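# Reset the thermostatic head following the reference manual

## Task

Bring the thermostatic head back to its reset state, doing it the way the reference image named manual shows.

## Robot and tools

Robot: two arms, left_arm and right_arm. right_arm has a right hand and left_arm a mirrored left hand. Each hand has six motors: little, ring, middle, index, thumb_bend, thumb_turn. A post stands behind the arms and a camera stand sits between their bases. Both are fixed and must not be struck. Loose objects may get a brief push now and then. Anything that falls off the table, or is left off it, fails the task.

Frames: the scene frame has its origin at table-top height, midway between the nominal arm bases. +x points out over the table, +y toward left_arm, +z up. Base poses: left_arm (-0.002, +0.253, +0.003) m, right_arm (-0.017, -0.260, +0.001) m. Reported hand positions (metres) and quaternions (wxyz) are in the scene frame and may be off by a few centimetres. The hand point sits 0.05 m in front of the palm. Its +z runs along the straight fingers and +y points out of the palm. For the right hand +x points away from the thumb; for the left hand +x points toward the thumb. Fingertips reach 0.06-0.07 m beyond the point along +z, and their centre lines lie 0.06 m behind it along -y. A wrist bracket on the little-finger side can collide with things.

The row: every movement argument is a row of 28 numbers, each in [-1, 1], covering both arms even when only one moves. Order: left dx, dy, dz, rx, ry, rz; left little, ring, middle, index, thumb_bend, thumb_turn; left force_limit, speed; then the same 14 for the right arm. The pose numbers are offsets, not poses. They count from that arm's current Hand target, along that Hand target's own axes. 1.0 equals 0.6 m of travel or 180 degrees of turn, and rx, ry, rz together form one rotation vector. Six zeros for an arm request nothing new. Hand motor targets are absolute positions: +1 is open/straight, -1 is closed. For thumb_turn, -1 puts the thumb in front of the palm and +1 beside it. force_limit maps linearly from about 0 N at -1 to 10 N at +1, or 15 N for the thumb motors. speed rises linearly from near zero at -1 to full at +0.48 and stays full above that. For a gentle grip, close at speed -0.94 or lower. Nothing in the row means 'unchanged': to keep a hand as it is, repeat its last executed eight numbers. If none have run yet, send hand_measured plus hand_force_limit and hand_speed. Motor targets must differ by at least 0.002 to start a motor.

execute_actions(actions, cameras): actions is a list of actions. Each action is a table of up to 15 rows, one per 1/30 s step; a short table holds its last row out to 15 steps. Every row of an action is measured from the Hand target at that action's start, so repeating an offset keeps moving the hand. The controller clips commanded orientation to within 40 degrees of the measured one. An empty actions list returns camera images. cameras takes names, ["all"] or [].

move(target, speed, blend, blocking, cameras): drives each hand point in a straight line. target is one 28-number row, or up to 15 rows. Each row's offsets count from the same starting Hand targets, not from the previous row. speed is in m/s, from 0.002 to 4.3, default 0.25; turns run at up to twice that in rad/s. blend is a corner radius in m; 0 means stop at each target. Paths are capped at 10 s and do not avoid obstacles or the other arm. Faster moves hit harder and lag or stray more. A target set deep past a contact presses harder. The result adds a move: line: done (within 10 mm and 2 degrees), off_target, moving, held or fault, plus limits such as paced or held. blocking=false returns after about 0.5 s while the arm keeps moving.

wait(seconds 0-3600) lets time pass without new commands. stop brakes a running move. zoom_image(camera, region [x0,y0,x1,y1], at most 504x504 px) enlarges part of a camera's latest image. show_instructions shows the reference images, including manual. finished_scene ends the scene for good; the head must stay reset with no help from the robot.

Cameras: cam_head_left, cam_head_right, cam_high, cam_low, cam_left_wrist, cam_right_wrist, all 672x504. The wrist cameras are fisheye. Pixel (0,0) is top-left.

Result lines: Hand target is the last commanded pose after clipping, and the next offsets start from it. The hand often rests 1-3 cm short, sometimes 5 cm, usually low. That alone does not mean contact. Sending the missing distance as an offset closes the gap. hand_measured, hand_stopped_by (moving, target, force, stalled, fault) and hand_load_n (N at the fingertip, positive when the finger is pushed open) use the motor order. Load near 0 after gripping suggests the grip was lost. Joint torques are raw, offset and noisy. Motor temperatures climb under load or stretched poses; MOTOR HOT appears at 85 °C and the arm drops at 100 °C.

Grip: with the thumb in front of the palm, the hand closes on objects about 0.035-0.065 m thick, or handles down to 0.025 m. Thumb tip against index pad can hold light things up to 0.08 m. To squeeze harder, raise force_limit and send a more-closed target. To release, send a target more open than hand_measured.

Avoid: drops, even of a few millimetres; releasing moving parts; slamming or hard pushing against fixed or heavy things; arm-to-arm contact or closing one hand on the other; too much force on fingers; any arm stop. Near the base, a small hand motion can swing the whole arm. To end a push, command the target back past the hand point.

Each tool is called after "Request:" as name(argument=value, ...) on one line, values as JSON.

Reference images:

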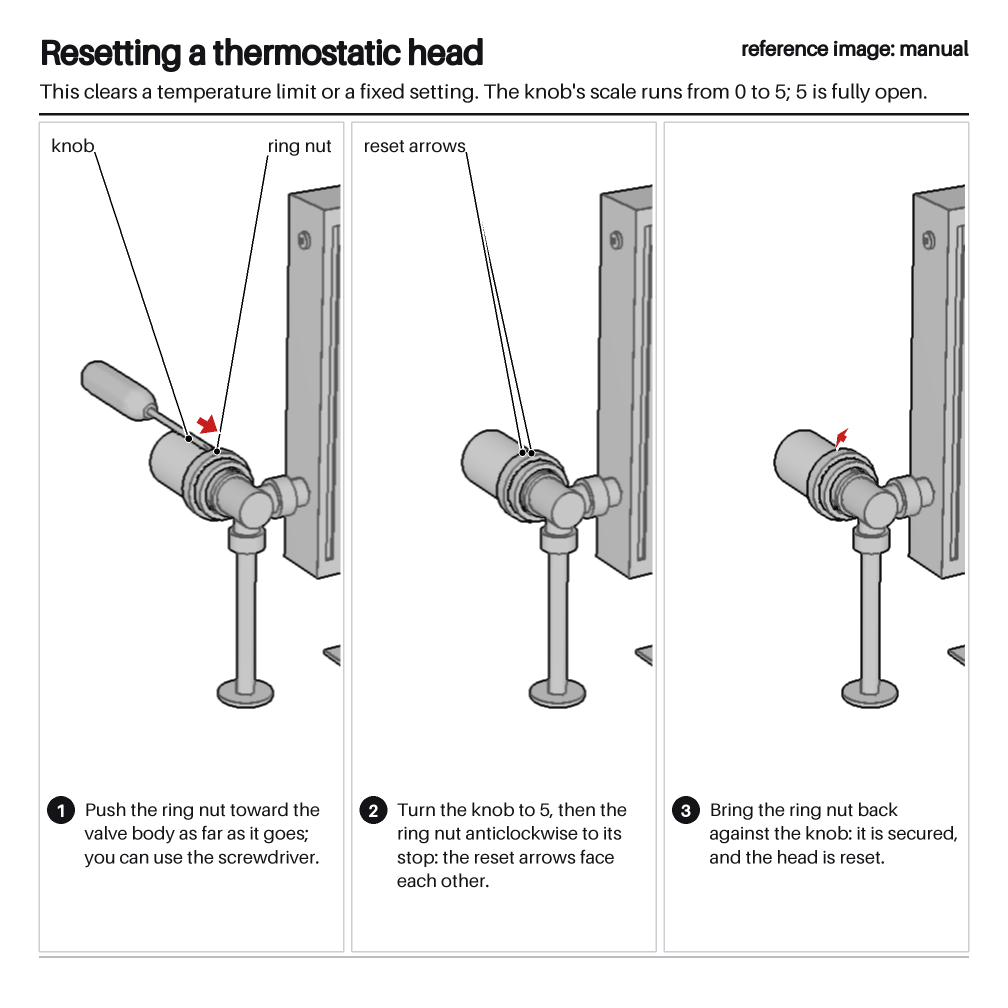

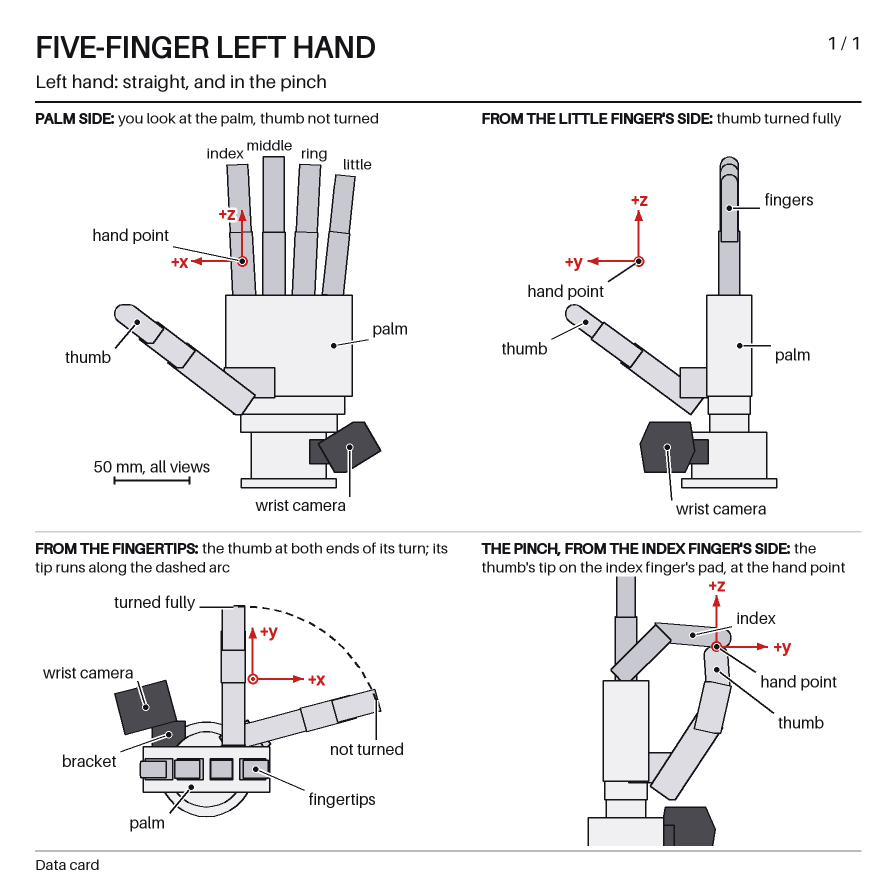

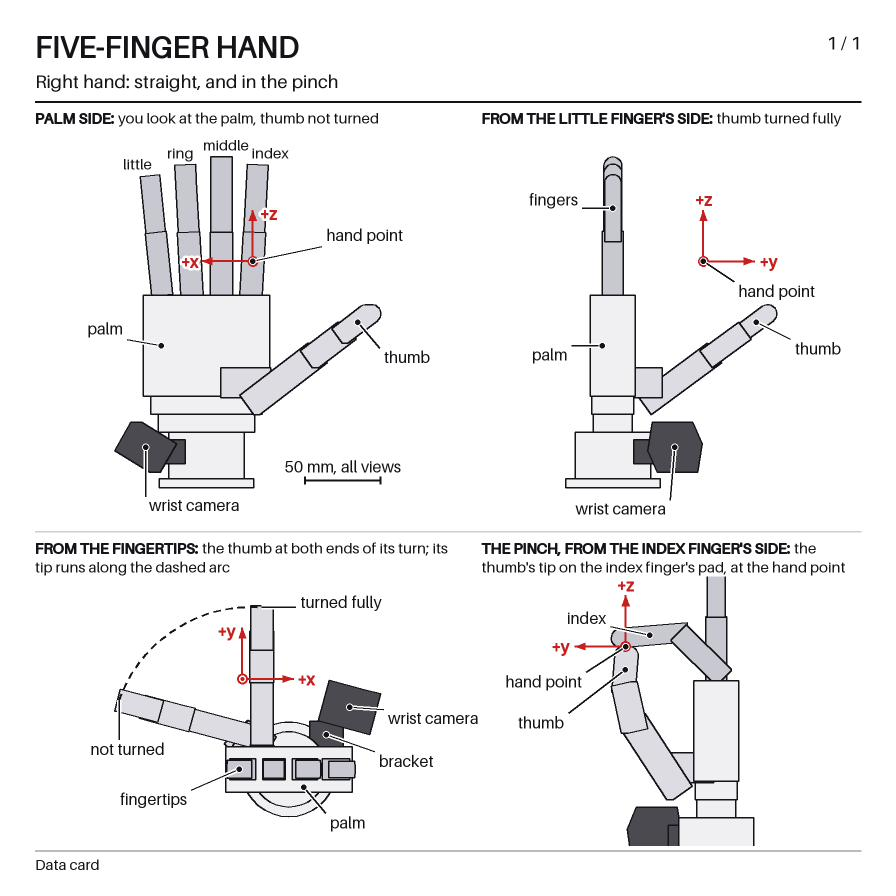

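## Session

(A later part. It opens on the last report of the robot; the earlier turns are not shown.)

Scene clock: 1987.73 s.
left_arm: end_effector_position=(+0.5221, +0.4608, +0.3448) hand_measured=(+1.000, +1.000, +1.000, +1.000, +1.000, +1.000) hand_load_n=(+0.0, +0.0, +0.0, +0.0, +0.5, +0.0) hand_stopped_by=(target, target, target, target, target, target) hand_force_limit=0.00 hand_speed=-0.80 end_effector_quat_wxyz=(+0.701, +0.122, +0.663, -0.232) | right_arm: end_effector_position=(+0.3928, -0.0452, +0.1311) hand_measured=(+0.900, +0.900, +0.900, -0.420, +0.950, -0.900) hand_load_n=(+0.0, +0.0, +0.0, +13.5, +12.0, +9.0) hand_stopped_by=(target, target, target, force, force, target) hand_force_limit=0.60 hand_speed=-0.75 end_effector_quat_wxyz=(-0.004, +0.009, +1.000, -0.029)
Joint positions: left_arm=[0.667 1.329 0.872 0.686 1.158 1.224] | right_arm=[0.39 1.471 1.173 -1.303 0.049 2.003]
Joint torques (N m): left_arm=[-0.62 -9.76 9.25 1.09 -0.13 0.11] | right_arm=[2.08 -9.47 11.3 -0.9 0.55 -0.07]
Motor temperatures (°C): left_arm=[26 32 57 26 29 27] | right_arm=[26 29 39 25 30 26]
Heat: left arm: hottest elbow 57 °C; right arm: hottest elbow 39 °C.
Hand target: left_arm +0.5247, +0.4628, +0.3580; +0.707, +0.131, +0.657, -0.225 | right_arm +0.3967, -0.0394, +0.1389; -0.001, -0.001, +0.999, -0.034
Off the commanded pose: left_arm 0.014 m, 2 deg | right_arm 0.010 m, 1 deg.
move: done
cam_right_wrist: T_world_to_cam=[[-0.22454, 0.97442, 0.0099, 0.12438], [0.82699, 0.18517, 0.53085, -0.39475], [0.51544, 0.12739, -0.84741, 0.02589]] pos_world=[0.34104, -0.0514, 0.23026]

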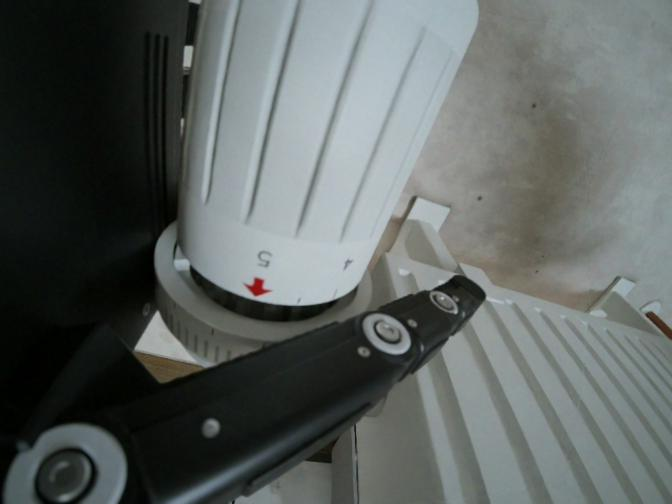

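Request:
move(target=[[0,0,0,0,0,0,1,1,1,1,1,1,0,-0.8,0,0,0,0,0,0,0.9,0.9,0.9,0.6,1,-0.9,0.6,-0.5],[0,0,0,0,0,0,1,1,1,1,1,1,0,-0.8,0,-0.0238,-0.0167,0,0,0,0.9,0.9,0.9,0.6,1,-0.9,0.6,-0.5],[0,0,0,0,0,0,1,1,1,1,1,1,0,-0.8,0,-0.001,-0.0252,-0.1333,0,0,0.9,0.9,0.9,0.6,1,-0.9,0.6,-0.5],[0,0,0,0,0,0,1,1,1,1,1,1,0,-0.8,-0.008,0.0202,-0.0333,-0.2722,0,0,0.9,0.9,0.9,0.6,1,-0.9,0.6,-0.5]], blend=[0,0.003,0.005,0], cameras=["cam_right_wrist","cam_high"], speed=0.1)

Request:
zoom_image(camera="cam_right_wrist", region=[160, 130, 400, 360])

Scene clock: 2014.50 s.
left_arm: end_effector_position=(+0.5221, +0.4608, +0.3448) hand_measured=(+1.000, +1.000, +1.000, +1.000, +1.000, +1.000) hand_load_n=(+0.0, +0.0, +0.0, +0.0, +0.0, +0.0) hand_stopped_by=(target, target, target, target, target, target) hand_force_limit=0.00 hand_speed=-0.80 end_effector_quat_wxyz=(+0.701, +0.122, +0.663, -0.232) | right_arm: end_effector_position=(+0.3983, -0.0260, +0.1613) hand_measured=(+0.900, +0.900, +0.900, +0.600, +1.000, -0.900) hand_load_n=(+0.0, +0.0, +0.0, +0.0, -0.5, +0.0) hand_stopped_by=(target, target, target, target, target, target) hand_force_limit=0.60 hand_speed=-0.50 end_effector_quat_wxyz=(-0.004, +0.005, +0.926, +0.378)
Joint positions: left_arm=[0.667 1.329 0.872 0.686 1.158 1.224] | right_arm=[0.12 1.451 0.949 -0.935 -0.766 1.78]
Joint torques (N m): left_arm=[-0.5 -9.82 9.28 1.11 -0.13 0.1] | right_arm=[0.21 -8.41 8.44 0.98 -0.91 -0.18]
Motor temperatures (°C): left_arm=[26 32 57 26 29 27] | right_arm=[26 29 42 25 30 26]
Heat: left arm: hottest elbow 57 °C; right arm: hottest elbow 42 °C.
Hand target: left_arm +0.5247, +0.4628, +0.3580; +0.707, +0.131, +0.657, -0.225 | right_arm +0.4016, -0.0260, +0.1580; -0.001, +0.000, +0.924, +0.383
Off the commanded pose: left_arm 0.014 m, 2 deg | right_arm 0.005 m, 1 deg.
move: done
cam_right_wrist: T_world_to_cam=[[-0.22886, 0.64845, 0.72604, -0.01569], [0.82424, -0.26774, 0.49894, -0.42434], [0.51793, 0.71262, -0.4732, 0.00006]] pos_world=[0.34613, -0.10349, 0.22314]
Images, in order (width x height): cam_high 672x504, cam_right_wrist 672x504.

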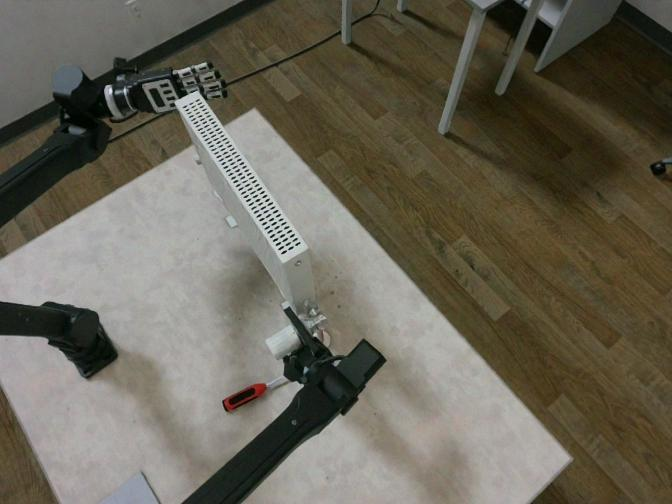

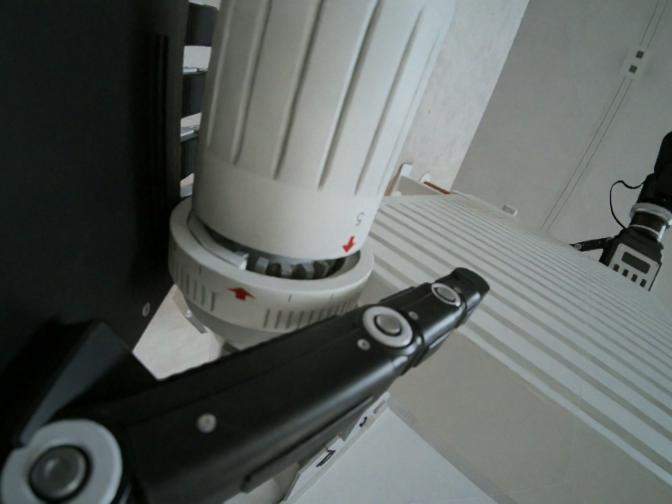

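Scaled by 2.100 from the camera's image (finer frame: 960x720).

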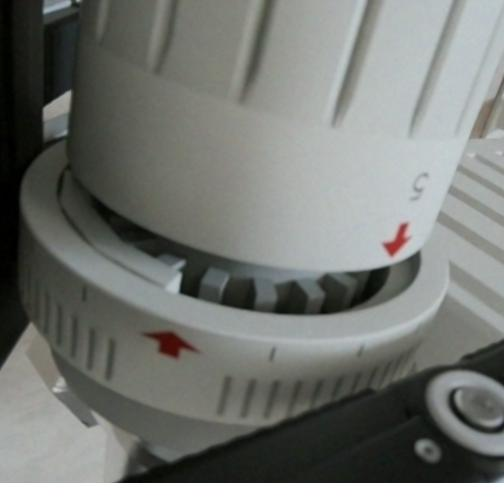

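Request:
move(target=[[0,0,0,0,0,0,1,1,1,1,1,1,0,-0.8,0,-0.015,0,0,0,0,0.9,0.9,0.9,0.6,1,-0.9,-0.3,-0.6],[0,0,0,0,0,0,1,1,1,1,1,1,0,-0.8,0,-0.015,0,0,0,0,0.9,0.9,0.9,0.1,1,-0.9,-0.2,-0.7]], cameras=[], speed=0.06)

Scene clock: 2033.00 s.
left_arm: end_effector_position=(+0.5221, +0.4608, +0.3448) hand_measured=(+1.000, +1.000, +1.000, +1.000, +1.000, +1.000) hand_load_n=(+0.0, +0.0, +0.0, +0.0, +0.0, +0.0) hand_stopped_by=(target, target, target, target, target, target) hand_force_limit=0.00 hand_speed=-0.80 end_effector_quat_wxyz=(+0.701, +0.122, +0.663, -0.232) | right_arm: end_effector_position=(+0.3981, -0.0276, +0.1609) hand_measured=(+0.900, +0.900, +0.900, +0.100, +1.000, -0.900) hand_load_n=(+0.0, +0.0, +0.5, +0.0, +0.0, +0.0) hand_stopped_by=(target, target, target, target, target, target) hand_force_limit=-0.20 hand_speed=-0.70 end_effector_quat_wxyz=(+0.001, -0.004, +0.924, +0.383)
Joint positions: left_arm=[0.667 1.329 0.872 0.686 1.158 1.224] | right_arm=[0.112 1.455 0.946 -0.929 -0.776 1.753]
Joint torques (N m): left_arm=[-0.56 -9.7 9.28 1.1 -0.12 0.09] | right_arm=[-0.38 -8 7.95 0.84 -0.61 -0.11]
Motor temperatures (°C): left_arm=[26 32 57 26 29 27] | right_arm=[26 28 41 25 31 26]
Heat: left arm: hottest elbow 57 °C; right arm: hottest elbow 41 °C.
Hand target: left_arm +0.5247, +0.4628, +0.3580; +0.707, +0.131, +0.657, -0.225 | right_arm +0.4015, -0.0323, +0.1515; -0.001, +0.000, +0.924, +0.383
Off the commanded pose: left_arm 0.014 m, 2 deg | right_arm 0.011 m, 0 deg.
move: off_target (right_arm); target 2's new numbers were sent with right_arm's hand 0.011 m and 0 deg from that target

Request:
move(target=[[0,0,0,0,0,0,1,1,1,1,1,1,0,-0.8,0.003,0.0324,0.0147,0,0,0,0.9,0.9,0.9,0.1,1,-0.9,0.4,-0.6],[0,0,0,0,0,0,1,1,1,1,1,1,0,-0.8,0.003,0.0324,0.0147,0,0,0,0.9,0.9,0.9,-1,1,-0.9,0.4,-0.75],[0,0,0,0,0,0,1,1,1,1,1,1,0,-0.8,0.003,0.0324,0.0147,0,0,0,0.9,0.9,0.9,-0.95,-0.3,-0.9,0.6,-0.75]], cameras=["cam_right_wrist"], speed=0.06)

Request:
zoom_image(camera="cam_right_wrist", region=[140, 190, 380, 380])

Scene clock: 2043.57 s.
left_arm: end_effector_position=(+0.5221, +0.4608, +0.3448) hand_measured=(+1.000, +1.000, +1.000, +1.000, +1.000, +1.000) hand_load_n=(+0.0, +0.5, +0.0, +0.0, +0.5, +0.0) hand_stopped_by=(target, target, target, target, target, target) hand_force_limit=0.00 hand_speed=-0.80 end_effector_quat_wxyz=(+0.701, +0.122, +0.663, -0.232) | right_arm: end_effector_position=(+0.4007, -0.0206, +0.1565) hand_measured=(+0.900, +0.900, +0.900, -0.424, +0.938, -0.900) hand_load_n=(+0.0, +0.0, +0.0, +12.5, +12.5, +0.0) hand_stopped_by=(target, target, target, force, force, target) hand_force_limit=0.60 hand_speed=-0.75 end_effector_quat_wxyz=(-0.002, +0.010, +0.926, +0.378)
Joint positions: left_arm=[0.667 1.329 0.872 0.686 1.158 1.224] | right_arm=[0.134 1.457 0.941 -0.898 -0.762 1.813]
Joint torques (N m): left_arm=[-0.44 -9.88 9.22 1.09 -0.13 0.1] | right_arm=[2.02 -9.47 8.62 0.76 -0.9 0]
Motor temperatures (°C): left_arm=[26 32 57 26 29 27] | right_arm=[26 28 40 25 31 26]
Heat: left arm: hottest elbow 57 °C; right arm: hottest elbow 40 °C.
Hand target: left_arm +0.5247, +0.4628, +0.3580; +0.707, +0.131, +0.657, -0.225 | right_arm +0.3997, -0.0123, +0.1592; -0.001, +0.000, +0.924, +0.383
Off the commanded pose: left_arm 0.014 m, 2 deg | right_arm 0.009 m, 1 deg.
move: done; target 2's new numbers were sent with right_arm's hand 0.011 m and 1 deg from that target
cam_right_wrist: T_world_to_cam=[[-0.22243, 0.65144, 0.72536, -0.01756], [0.82151, -0.27541, 0.49926, -0.42167], [0.52501, 0.70695, -0.47391, -0.01017]] pos_world=[0.34784, -0.0975, 0.21844]

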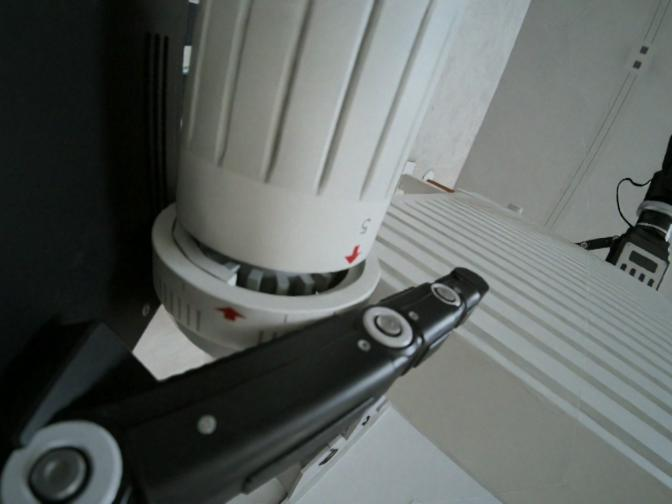

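Scaled by 2.100 from the camera's image (finer frame: 960x720).

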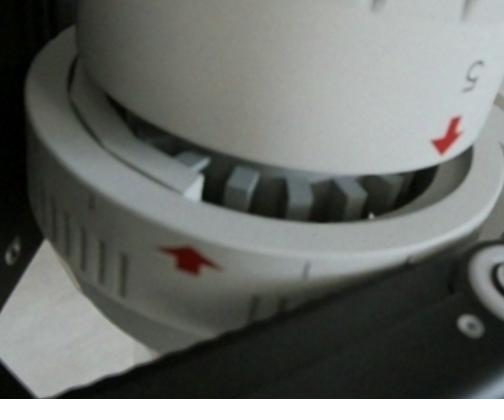

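Now rotating in smaller stages toward the ring's stop.

Request:
move(target=[[0,0,0,0,0,0,1,1,1,1,1,1,0,-0.8,0.003,-0.0227,-0.0017,0.1111,0,0,0.9,0.9,0.9,-0.95,-0.3,-0.9,0.6,-0.75],[0,0,0,0,0,0,1,1,1,1,1,1,0,-0.8,0.003,-0.04,-0.0045,0.2,0,0,0.9,0.9,0.9,-0.95,-0.3,-0.9,0.6,-0.75]], blend=[0.005,0], cameras=["cam_right_wrist"], speed=0.1)

Request:
zoom_image(camera="cam_right_wrist", region=[140, 190, 380, 380])

Scene clock: 2055.77 s.
left_arm: end_effector_position=(+0.5221, +0.4608, +0.3448) hand_measured=(+1.000, +1.000, +1.000, +1.000, +1.000, +1.000) hand_load_n=(+0.5, +0.0, +0.0, +0.0, +0.0, +0.0) hand_stopped_by=(target, target, target, target, target, target) hand_force_limit=0.00 hand_speed=-0.80 end_effector_quat_wxyz=(+0.701, +0.122, +0.663, -0.232) | right_arm: end_effector_position=(+0.3988, -0.0367, +0.1357) hand_measured=(+0.900, +0.900, +0.900, -0.424, +0.938, -0.900) hand_load_n=(+0.0, +0.0, +0.0, +13.5, +10.5, +8.5) hand_stopped_by=(target, target, target, force, force, target) hand_force_limit=0.60 hand_speed=-0.75 end_effector_quat_wxyz=(+0.002, +0.012, +0.996, +0.084)
Joint positions: left_arm=[0.667 1.329 0.872 0.686 1.158 1.224] | right_arm=[0.31 1.439 1.106 -1.178 -0.157 1.934]
Joint torques (N m): left_arm=[-0.44 -9.64 9.2 1.09 -0.13 0.11] | right_arm=[1.79 -9.82 11.26 -1.07 0.18 -0.15]
Motor temperatures (°C): left_arm=[26 32 57 26 29 27] | right_arm=[26 29 40 25 31 26]
Heat: left arm: hottest elbow 57 °C; right arm: hottest elbow 40 °C.
Hand target: left_arm +0.5247, +0.4628, +0.3580; +0.707, +0.131, +0.657, -0.225 | right_arm +0.3980, -0.0313, +0.1440; -0.001, +0.000, +0.997, +0.079
Off the commanded pose: left_arm 0.014 m, 2 deg | right_arm 0.010 m, 2 deg.
move: done
cam_right_wrist: T_world_to_cam=[[-0.21882, 0.94957, 0.22457, 0.08504], [0.82076, 0.05465, 0.56865, -0.41103], [0.5277, 0.30875, -0.79133, 0.01975]] pos_world=[0.34554, -0.06438, 0.23026]

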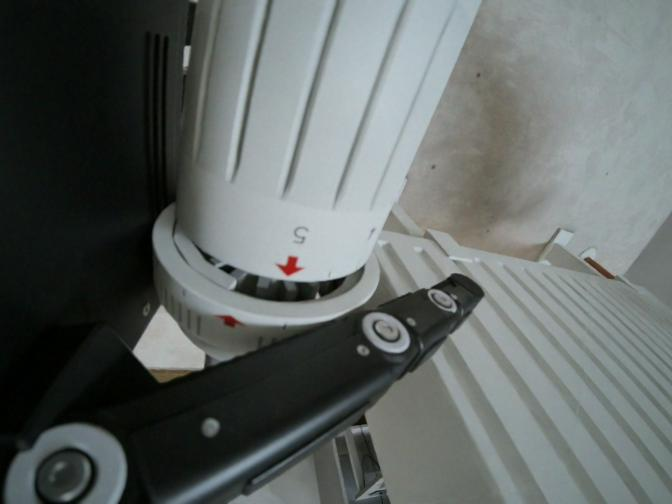

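Scaled by 2.100 from the camera's image (finer frame: 960x720).

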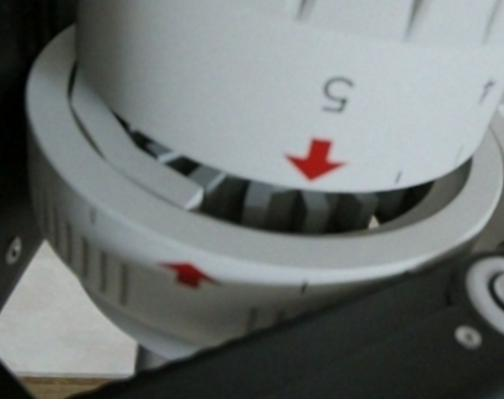

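Request:
move(target=[[0,0,0,0,0,0,1,1,1,1,1,1,0,-0.8,0,-0.0165,0.0005,0.0778,0,0,0.9,0.9,0.9,-0.95,-0.3,-0.9,0.6,-0.75]], cameras=["cam_right_wrist"], speed=0.1)

Request:
zoom_image(camera="cam_right_wrist", region=[140, 190, 380, 380])

Scene clock: 2068.27 s.
left_arm: end_effector_position=(+0.5221, +0.4608, +0.3448) hand_measured=(+1.000, +1.000, +1.000, +1.000, +1.000, +1.000) hand_load_n=(+0.0, +0.0, +0.0, +0.0, +0.0, +0.0) hand_stopped_by=(target, target, target, target, target, target) hand_force_limit=0.00 hand_speed=-0.80 end_effector_quat_wxyz=(+0.701, +0.122, +0.663, -0.232) | right_arm: end_effector_position=(+0.3987, -0.0459, +0.1315) hand_measured=(+0.900, +0.900, +0.900, -0.424, +0.938, -0.900) hand_load_n=(+0.0, +0.0, +0.0, +13.5, +10.5, +9.0) hand_stopped_by=(target, target, target, force, force, target) hand_force_limit=0.60 hand_speed=-0.75 end_effector_quat_wxyz=(+0.000, +0.013, +0.999, -0.037)
Joint positions: left_arm=[0.667 1.329 0.872 0.686 1.158 1.224] | right_arm=[0.392 1.482 1.188 -1.306 0.068 2.014]
Joint torques (N m): left_arm=[-0.5 -9.64 9.28 1.14 -0.12 0.11] | right_arm=[2.02 -10.58 11.38 -1.51 0.44 -0.15]
Motor temperatures (°C): left_arm=[26 32 57 26 29 27] | right_arm=[26 29 41 25 30 26]
Heat: left arm: hottest elbow 57 °C; right arm: hottest elbow 41 °C.
Hand target: left_arm +0.5247, +0.4628, +0.3580; +0.707, +0.131, +0.657, -0.225 | right_arm +0.3978, -0.0409, +0.1421; -0.001, -0.001, +0.999, -0.043
Off the commanded pose: left_arm 0.014 m, 2 deg | right_arm 0.012 m, 2 deg.
move: off_target (right_arm)
cam_right_wrist: T_world_to_cam=[[-0.21694, 0.97615, -0.00864, 0.12589], [0.82404, 0.18787, 0.53447, -0.39883], [0.52334, 0.10882, -0.84514, 0.01895]] pos_world=[0.34604, -0.05002, 0.23026]

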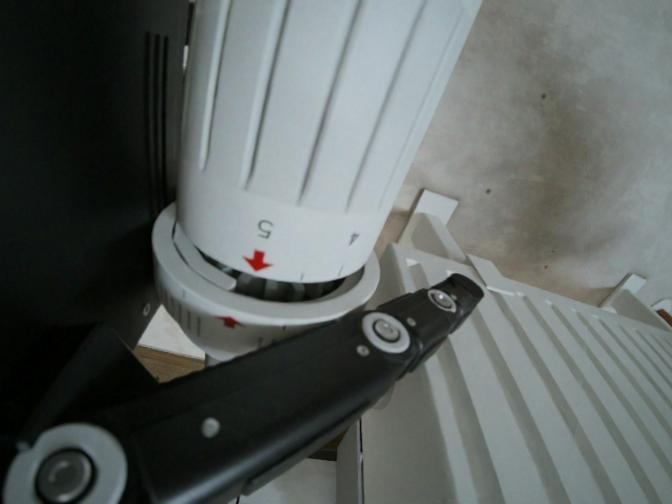

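Scaled by 2.100 from the camera's image (finer frame: 960x720).

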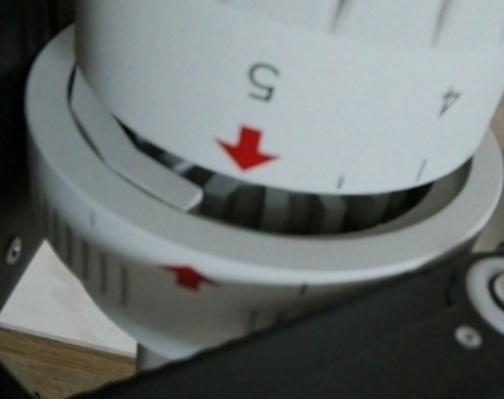

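Request:
move(target=[[0,0,0,0,0,0,1,1,1,1,1,1,0,-0.8,0,0,0,0,0,0,0.9,0.9,0.9,0.5,1,-0.9,0.6,-0.5],[0,0,0,0,0,0,1,1,1,1,1,1,0,-0.8,0,-0.0248,-0.0145,0,0,0,0.9,0.9,0.9,0.5,1,-0.9,0.6,-0.5],[0,0,0,0,0,0,1,1,1,1,1,1,0,-0.8,0,0.0097,-0.0225,-0.1944,0,0,0.9,0.9,0.9,0.5,1,-0.9,0.6,-0.5]], blend=[0,0.003,0], cameras=["cam_right_wrist"], speed=0.08)

Request:
zoom_image(camera="cam_right_wrist", region=[140, 150, 380, 380])

Scene clock: 2088.77 s.
left_arm: end_effector_position=(+0.5221, +0.4608, +0.3448) hand_measured=(+1.000, +1.000, +1.000, +1.000, +1.000, +1.000) hand_load_n=(+0.0, +0.0, +0.0, +0.0, +0.0, +0.0) hand_stopped_by=(target, target, target, target, target, target) hand_force_limit=0.00 hand_speed=-0.80 end_effector_quat_wxyz=(+0.701, +0.122, +0.663, -0.232) | right_arm: end_effector_position=(+0.3951, -0.0305, +0.1547) hand_measured=(+0.900, +0.900, +0.900, +0.500, +1.000, -0.900) hand_load_n=(+0.0, +0.0, +0.0, +0.0, +0.0, +0.0) hand_stopped_by=(target, target, target, target, target, target) hand_force_limit=0.60 hand_speed=-0.50 end_effector_quat_wxyz=(-0.009, +0.002, +0.967, +0.256)
Joint positions: left_arm=[0.667 1.329 0.872 0.686 1.158 1.224] | right_arm=[0.185 1.423 1.025 -1.074 -0.509 1.809]
Joint torques (N m): left_arm=[-0.85 -9.58 9.24 1.13 -0.13 0.11] | right_arm=[-0.21 -9.52 8.43 0.7 -0.51 -0.11]
Motor temperatures (°C): left_arm=[26 32 57 26 29 27] | right_arm=[26 29 41 25 30 26]
Heat: left arm: hottest elbow 57 °C; right arm: hottest elbow 41 °C.
Hand target: left_arm +0.5247, +0.4628, +0.3580; +0.707, +0.131, +0.657, -0.225 | right_arm +0.3979, -0.0340, +0.1551; -0.001, +0.000, +0.966, +0.259
Off the commanded pose: left_arm 0.014 m, 2 deg | right_arm 0.004 m, 1 deg.
move: done
cam_right_wrist: T_world_to_cam=[[-0.23374, 0.80949, 0.5386, 0.02709], [0.82981, -0.12262, 0.54441, -0.42444], [0.50674, 0.57419, -0.64306, 0.02823]] pos_world=[0.34423, -0.09018, 0.23463]

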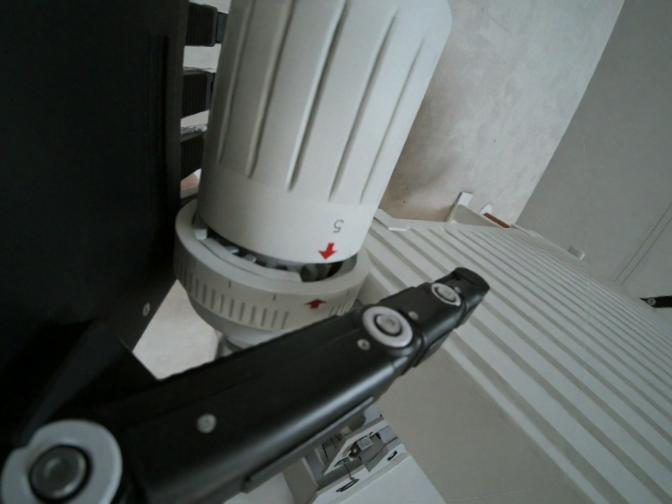

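Scaled by 2.100 from the camera's image (finer frame: 960x720).

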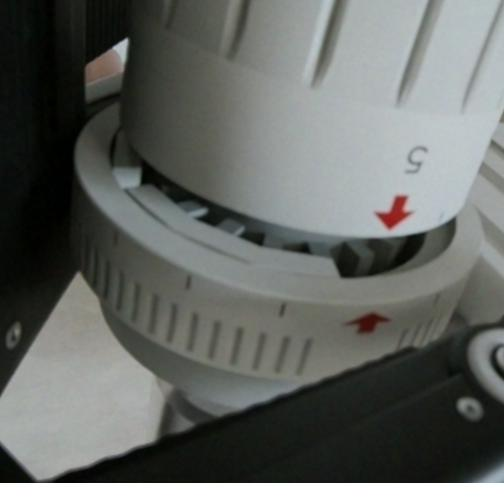

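Request:
move(target=[[0,0,0,0,0,0,1,1,1,1,1,1,0,-0.8,-0.004,0.005,0.008,0,0,0,0.9,0.9,0.9,0.3,1,-0.9,0.4,-0.6],[0,0,0,0,0,0,1,1,1,1,1,1,0,-0.8,-0.004,0.005,0.008,0,0,0,0.9,0.9,0.9,-1,1,-0.9,0.4,-0.75],[0,0,0,0,0,0,1,1,1,1,1,1,0,-0.8,-0.004,0.005,0.008,0,0,0,0.9,0.9,0.9,-0.95,-0.3,-0.9,0.5,-0.75]], cameras=["cam_right_wrist"], speed=0.06)

Request:
zoom_image(camera="cam_right_wrist", region=[140, 190, 380, 380])

Scene clock: 2129.20 s.
left_arm: end_effector_position=(+0.5221, +0.4608, +0.3448) hand_measured=(+1.000, +1.000, +1.000, +1.000, +1.000, +1.000) hand_load_n=(+0.0, +0.0, +0.0, +0.0, +0.0, +0.0) hand_stopped_by=(target, target, target, target, target, target) hand_force_limit=0.00 hand_speed=-0.80 end_effector_quat_wxyz=(+0.701, +0.122, +0.663, -0.232) | right_arm: end_effector_position=(+0.3976, -0.0273, +0.1474) hand_measured=(+0.900, +0.900, +0.900, -0.406, +0.890, -0.900) hand_load_n=(+0.0, +0.0, +0.0, +16.0, +11.0, +0.0) hand_stopped_by=(target, target, target, force, force, target) hand_force_limit=0.50 hand_speed=-0.75 end_effector_quat_wxyz=(-0.007, -0.002, +0.966, +0.258)
Joint positions: left_arm=[0.667 1.329 0.872 0.686 1.158 1.224] | right_arm=[0.19 1.438 1.018 -1.045 -0.512 1.809]
Joint torques (N m): left_arm=[-0.85 -9.93 9.31 1.14 -0.12 0.09] | right_arm=[0.09 -10.4 9.03 0.28 -0.38 0.01]
Motor temperatures (°C): left_arm=[26 32 57 26 29 27] | right_arm=[26 28 39 25 30 26]
Heat: left arm: hottest elbow 57 °C; right arm: hottest elbow 39 °C.
Hand target: left_arm +0.5247, +0.4628, +0.3580; +0.707, +0.131, +0.657, -0.225 | right_arm +0.4003, -0.0290, +0.1524; -0.001, +0.000, +0.966, +0.259
Off the commanded pose: left_arm 0.014 m, 2 deg | right_arm 0.006 m, 1 deg.
move: done
cam_right_wrist: T_world_to_cam=[[-0.24066, 0.80622, 0.54045, 0.03142], [0.82771, -0.12035, 0.5481, -0.42177], [0.50693, 0.57924, -0.63836, 0.01982]] pos_world=[0.34662, -0.08757, 0.22684]

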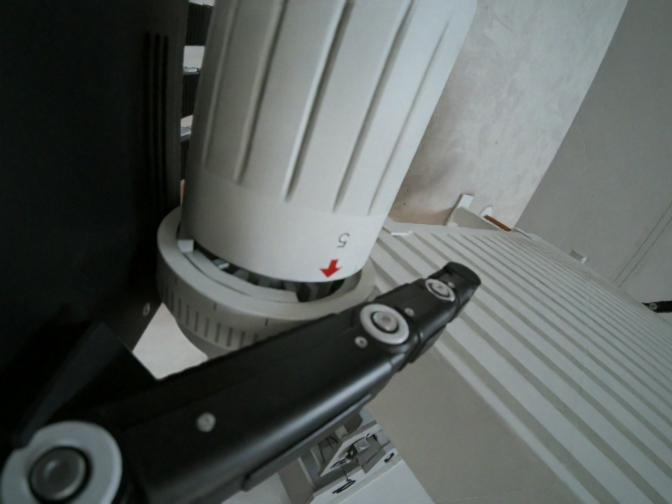

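Scaled by 2.100 from the camera's image (finer frame: 960x720).

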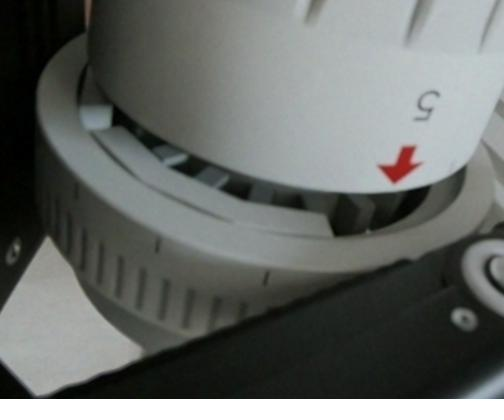

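Request:
move(target=[[0,0,0,0,0,0,1,1,1,1,1,1,0,-0.8,0,-0.0062,0.0035,0.0833,0,0,0.9,0.9,0.9,-0.95,-0.3,-0.9,0.5,-0.75]], cameras=["cam_right_wrist"], speed=0.06)

Request:
zoom_image(camera="cam_right_wrist", region=[140, 190, 380, 380])

Scene clock: 2143.53 s.
left_arm: end_effector_position=(+0.5221, +0.4608, +0.3448) hand_measured=(+1.000, +1.000, +1.000, +1.000, +1.000, +1.000) hand_load_n=(+0.0, +0.0, +0.0, +0.0, +0.0, +0.5) hand_stopped_by=(target, target, target, target, target, target) hand_force_limit=0.00 hand_speed=-0.80 end_effector_quat_wxyz=(+0.701, +0.122, +0.663, -0.232) | right_arm: end_effector_position=(+0.3961, -0.0342, +0.1391) hand_measured=(+0.900, +0.900, +0.900, -0.406, +0.890, -0.900) hand_load_n=(+0.0, +0.0, +0.0, +14.5, +9.0, +0.5) hand_stopped_by=(target, target, target, force, force, target) hand_force_limit=0.50 hand_speed=-0.75 end_effector_quat_wxyz=(-0.004, +0.001, +0.990, +0.140)
Joint positions: left_arm=[0.667 1.329 0.872 0.686 1.158 1.224] | right_arm=[0.266 1.432 1.077 -1.141 -0.272 1.874]
Joint torques (N m): left_arm=[-0.56 -9.7 9.28 1.18 -0.13 0.09] | right_arm=[1.55 -9.93 11.37 -0.92 0.55 0.1]
Motor temperatures (°C): left_arm=[26 32 57 26 29 27] | right_arm=[26 29 39 25 30 26]
Heat: left arm: hottest elbow 57 °C; right arm: hottest elbow 39 °C.
Hand target: left_arm +0.5247, +0.4628, +0.3580; +0.707, +0.131, +0.657, -0.225 | right_arm +0.4003, -0.0312, +0.1489; -0.001, +0.000, +0.991, +0.131
Off the commanded pose: left_arm 0.014 m, 2 deg | right_arm 0.011 m, 1 deg.
move: off_target (right_arm)
cam_right_wrist: T_world_to_cam=[[-0.23766, 0.91265, 0.33254, 0.0725], [0.82477, 0.00876, 0.56539, -0.41361], [0.5131, 0.40864, -0.75481, 0.02716]] pos_world=[0.34443, -0.07365, 0.23025]

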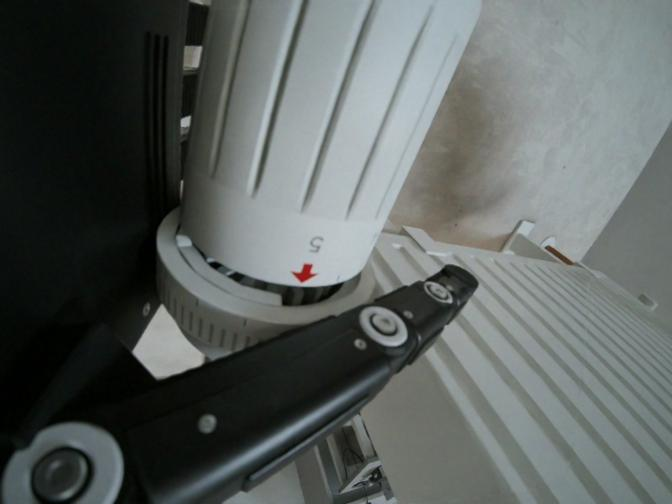

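Scaled by 2.100 from the camera's image (finer frame: 960x720).

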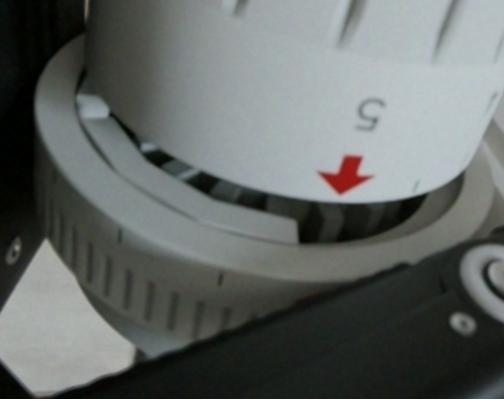

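Request:
move(target=[[0,0,0,0,0,0,1,1,1,1,1,1,0,-0.8,0.035,0,0,0,0,0,0.9,0.9,0.9,-0.95,-0.3,-0.9,0.5,-0.75]], cameras=["cam_right_wrist"], speed=0.04)

Request:
zoom_image(camera="cam_right_wrist", region=[140, 190, 380, 380])

Scene clock: 2166.77 s.
left_arm: end_effector_position=(+0.5221, +0.4608, +0.3448) hand_measured=(+1.000, +1.000, +1.000, +1.000, +1.000, +1.000) hand_load_n=(+0.0, +0.0, +0.5, +0.0, +0.0, +0.0) hand_stopped_by=(target, target, target, target, target, target) hand_force_limit=0.00 hand_speed=-0.80 end_effector_quat_wxyz=(+0.701, +0.122, +0.663, -0.232) | right_arm: end_effector_position=(+0.3950, -0.0332, +0.1395) hand_measured=(+0.900, +0.900, +0.900, -0.406, +0.890, -0.900) hand_load_n=(+0.0, +0.0, +0.0, +16.5, +7.0, +2.0) hand_stopped_by=(target, target, target, force, force, target) hand_force_limit=0.50 hand_speed=-0.75 end_effector_quat_wxyz=(-0.001, +0.008, +0.991, +0.135)
Joint positions: left_arm=[0.667 1.329 0.872 0.686 1.158 1.224] | right_arm=[0.276 1.424 1.072 -1.138 -0.258 1.898]
Joint torques (N m): left_arm=[-0.62 -9.82 9.26 1.05 -0.12 0.09] | right_arm=[2.26 -13.16 7.75 -0.79 0.13 -0.01]
Motor temperatures (°C): left_arm=[26 32 57 26 29 27] | right_arm=[26 28 42 25 30 26]
Heat: left arm: hottest elbow 57 °C; right arm: hottest elbow 42 °C.
Hand target: left_arm +0.5247, +0.4628, +0.3580; +0.707, +0.131, +0.657, -0.225 | right_arm +0.3793, -0.0313, +0.1488; -0.001, +0.000, +0.991, +0.131
Off the commanded pose: left_arm 0.014 m, 2 deg | right_arm 0.018 m, 1 deg.
move: off_target (right_arm)
cam_right_wrist: T_world_to_cam=[[-0.22628, 0.91953, 0.32134, 0.06844], [0.82264, 0.00375, 0.56855, -0.41274], [0.52159, 0.39299, -0.7573, 0.02413]] pos_world=[0.34244, -0.07087, 0.23094]

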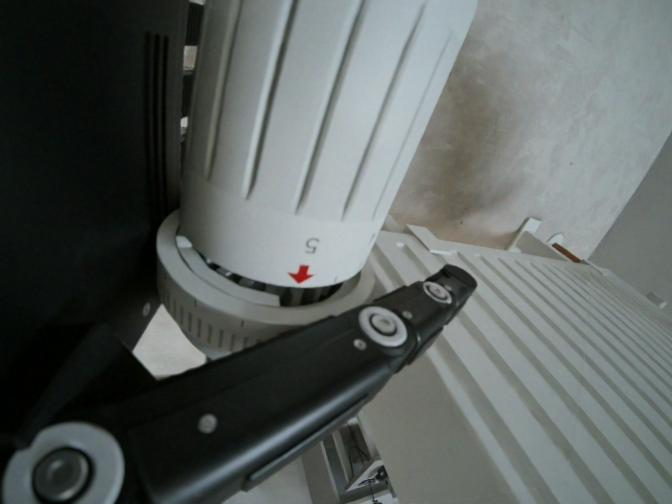

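Scaled by 2.100 from the camera's image (finer frame: 960x720).

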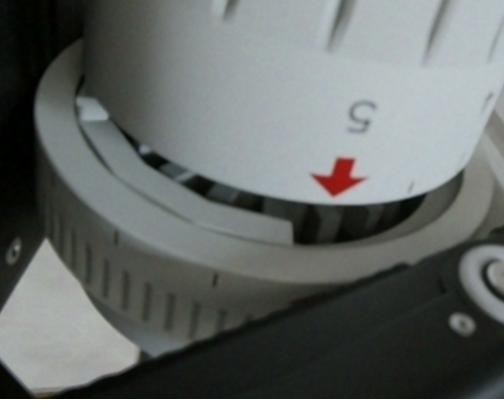

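Request:
move(target=[[0,0,0,0,0,0,1,1,1,1,1,1,0,-0.8,0.025,0,0,0,0,0,0.9,0.9,0.9,-0.95,-0.3,-0.9,0.5,-0.75]], cameras=["cam_right_wrist"], speed=0.04)

Request:
zoom_image(camera="cam_right_wrist", region=[140, 190, 380, 380])

Scene clock: 2174.90 s.
left_arm: end_effector_position=(+0.5221, +0.4608, +0.3448) hand_measured=(+1.000, +1.000, +1.000, +1.000, +1.000, +1.000) hand_load_n=(+0.0, +0.0, +0.0, +0.0, +0.0, +0.0) hand_stopped_by=(target, target, target, target, target, target) hand_force_limit=0.00 hand_speed=-0.80 end_effector_quat_wxyz=(+0.701, +0.122, +0.663, -0.232) | right_arm: end_effector_position=(+0.3905, -0.0324, +0.1397) hand_measured=(+0.900, +0.900, +0.900, -0.406, +0.890, -0.900) hand_load_n=(+0.0, +0.0, +0.0, +18.0, +7.0, +6.0) hand_stopped_by=(target, target, target, force, force, target) hand_force_limit=0.50 hand_speed=-0.75 end_effector_quat_wxyz=(+0.007, +0.020, +0.991, +0.135)
Joint positions: left_arm=[0.667 1.329 0.872 0.686 1.158 1.224] | right_arm=[0.287 1.398 1.045 -1.115 -0.252 1.934]
Joint torques (N m): left_arm=[-0.38 -9.29 9.25 1.07 -0.13 0.09] | right_arm=[2.26 -13.8 7.08 -1.51 -0.09 -0.27]
Motor temperatures (°C): left_arm=[26 32 57 26 29 27] | right_arm=[26 29 41 25 29 26]
Heat: left arm: hottest elbow 57 °C; right arm: hottest elbow 41 °C.
Hand target: left_arm +0.5247, +0.4628, +0.3580; +0.707, +0.131, +0.657, -0.225 | right_arm +0.3644, -0.0312, +0.1489; -0.001, +0.000, +0.991, +0.131
Off the commanded pose: left_arm 0.014 m, 2 deg | right_arm 0.028 m, 2 deg.
move: off_target (right_arm)
cam_right_wrist: T_world_to_cam=[[-0.20741, 0.92485, 0.31881, 0.05983], [0.81521, -0.01674, 0.57892, -0.40837], [0.54075, 0.37997, -0.75048, 0.01749]] pos_world=[0.33586, -0.06881, 0.23046]

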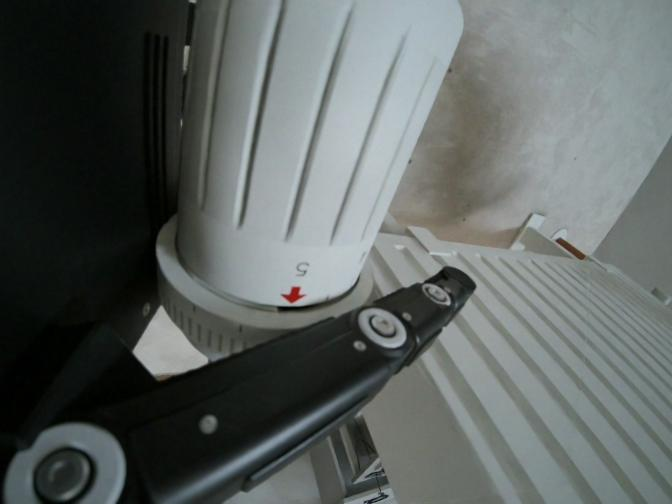

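Scaled by 2.100 from the camera's image (finer frame: 960x720).

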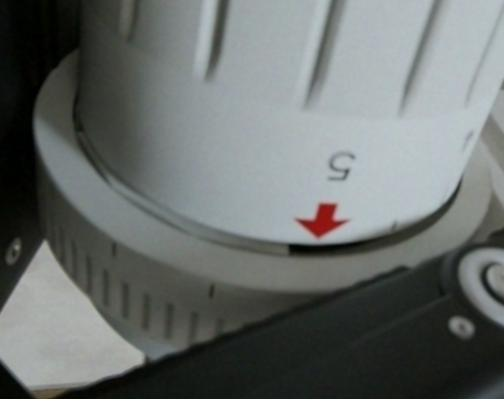

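Request:
move(target=[[0,0,0,0,0,0,1,1,1,1,1,1,0,-0.8,0.02,0,0,0,0,0,0.9,0.9,0.9,-0.95,-0.3,-0.9,0.5,-0.75]], cameras=["cam_right_wrist"], speed=0.03)

Request:
zoom_image(camera="cam_right_wrist", region=[140, 190, 380, 380])

Scene clock: 2185.50 s.
left_arm: end_effector_position=(+0.5221, +0.4608, +0.3448) hand_measured=(+1.000, +1.000, +1.000, +1.000, +1.000, +1.000) hand_load_n=(+0.0, +0.0, +0.0, +0.0, +0.0, +0.0) hand_stopped_by=(target, target, target, target, target, target) hand_force_limit=0.00 hand_speed=-0.80 end_effector_quat_wxyz=(+0.701, +0.122, +0.663, -0.232) | right_arm: end_effector_position=(+0.3896, -0.0324, +0.1395) hand_measured=(+0.900, +0.900, +0.900, -0.404, +0.890, -0.900) hand_load_n=(+0.0, +0.0, +0.0, +18.5, +7.5, +7.5) hand_stopped_by=(target, target, target, force, force, target) hand_force_limit=0.50 hand_speed=-0.75 end_effector_quat_wxyz=(+0.014, +0.028, +0.990, +0.135)
Joint positions: left_arm=[0.667 1.329 0.872 0.686 1.158 1.224] | right_arm=[0.293 1.384 1.029 -1.095 -0.246 1.958]
Joint torques (N m): left_arm=[-0.56 -9.76 9.26 1.13 -0.11 0.1] | right_arm=[2.67 -14.74 6.28 -2.14 -0.25 -0.43]
Motor temperatures (°C): left_arm=[26 32 58 26 29 27] | right_arm=[26 29 40 25 29 26]
Heat: left arm: hottest elbow 58 °C; right arm: hottest elbow 40 °C.
Hand target: left_arm +0.5247, +0.4628, +0.3580; +0.707, +0.131, +0.657, -0.225 | right_arm +0.3522, -0.0311, +0.1489; -0.001, +0.000, +0.991, +0.131
Off the commanded pose: left_arm 0.014 m, 2 deg | right_arm 0.038 m, 4 deg.
move: off_target (right_arm)
cam_right_wrist: T_world_to_cam=[[-0.19483, 0.92821, 0.31696, 0.05513], [0.80761, -0.03157, 0.58887, -0.40649], [0.5566, 0.37071, -0.74348, 0.01034]] pos_world=[0.33327, -0.06784, 0.22959]

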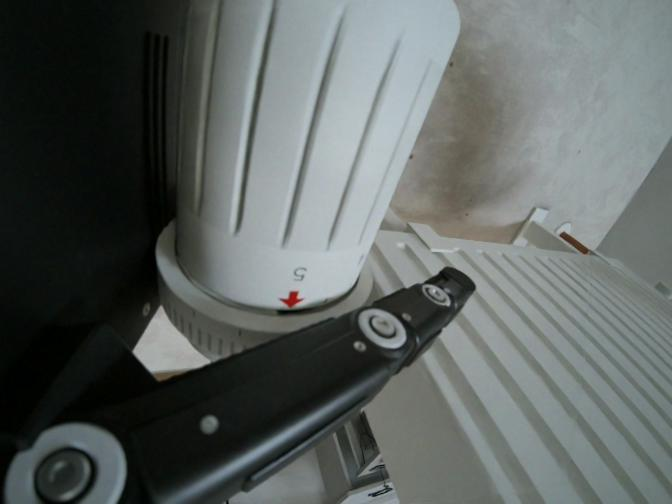

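Scaled by 2.100 from the camera's image (finer frame: 960x720).

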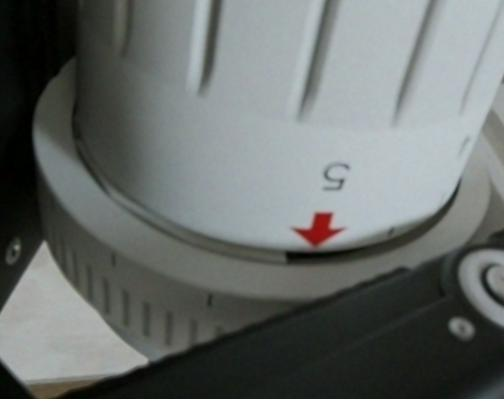

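Request:
move(target=[[0,0,0,0,0,0,1,1,1,1,1,1,0,-0.8,-0.05,0,0,0,0,0,0.9,0.9,0.9,-0.95,-0.3,-0.9,0.5,-0.75],[0,0,0,0,0,0,1,1,1,1,1,1,0,-0.8,-0.05,0,0,0,0,0,0.9,0.9,0.9,0.5,1,-0.9,0.5,-0.6]], cameras=["cam_right_wrist"], speed=0.04)

Request:
zoom_image(camera="cam_right_wrist", region=[140, 190, 380, 380])

Scene clock: 2229.67 s.
left_arm: end_effector_position=(+0.5221, +0.4608, +0.3448) hand_measured=(+1.000, +1.000, +1.000, +1.000, +1.000, +1.000) hand_load_n=(+0.0, +0.0, -0.5, +0.0, +0.0, +0.0) hand_stopped_by=(target, target, target, target, target, target) hand_force_limit=0.00 hand_speed=-0.80 end_effector_quat_wxyz=(+0.701, +0.122, +0.663, -0.232) | right_arm: end_effector_position=(+0.3768, -0.0335, +0.1386) hand_measured=(+0.900, +0.900, +0.900, +0.500, +1.000, -0.900) hand_load_n=(+0.0, +0.0, +0.0, +0.0, -0.5, +0.0) hand_stopped_by=(target, target, target, target, target, target) hand_force_limit=0.50 hand_speed=-0.60 end_effector_quat_wxyz=(-0.008, +0.006, +0.992, +0.128)
Joint positions: left_arm=[0.667 1.329 0.872 0.686 1.158 1.224] | right_arm=[0.292 1.389 1.04 -1.155 -0.249 1.907]
Joint torques (N m): left_arm=[-0.44 -9.76 9.31 1.09 -0.13 0.11] | right_arm=[0.97 -9.29 10.78 -0.23 -0.2 -0.11]
Motor temperatures (°C): left_arm=[26 32 58 26 29 27] | right_arm=[26 30 37 26 29 27]
Heat: left arm: hottest elbow 58 °C; right arm: hottest elbow 37 °C.
Hand target: left_arm +0.5247, +0.4628, +0.3580; +0.707, +0.131, +0.657, -0.225 | right_arm +0.3823, -0.0311, +0.1490; -0.001, +0.000, +0.991, +0.131
Off the commanded pose: left_arm 0.014 m, 2 deg | right_arm 0.012 m, 1 deg.
move: off_target (right_arm); target 2's new numbers were sent with right_arm's hand 0.013 m and 3 deg from that target
cam_right_wrist: T_world_to_cam=[[-0.22833, 0.92215, 0.31225, 0.06704], [0.83006, 0.01678, 0.55742, -0.39799], [0.50879, 0.38646, -0.76927, 0.03938]] pos_world=[0.32563, -0.07036, 0.23121]

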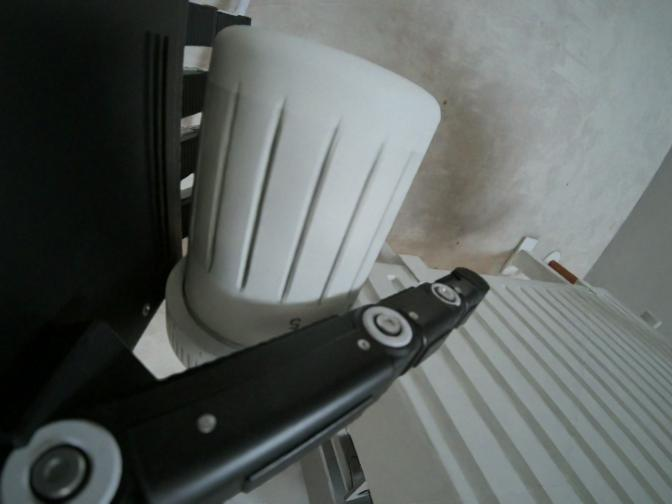

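Scaled by 2.100 from the camera's image (finer frame: 960x720).

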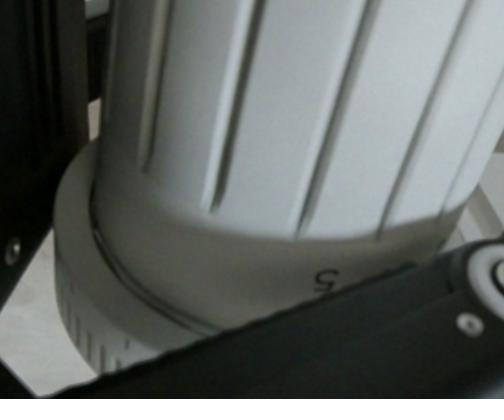

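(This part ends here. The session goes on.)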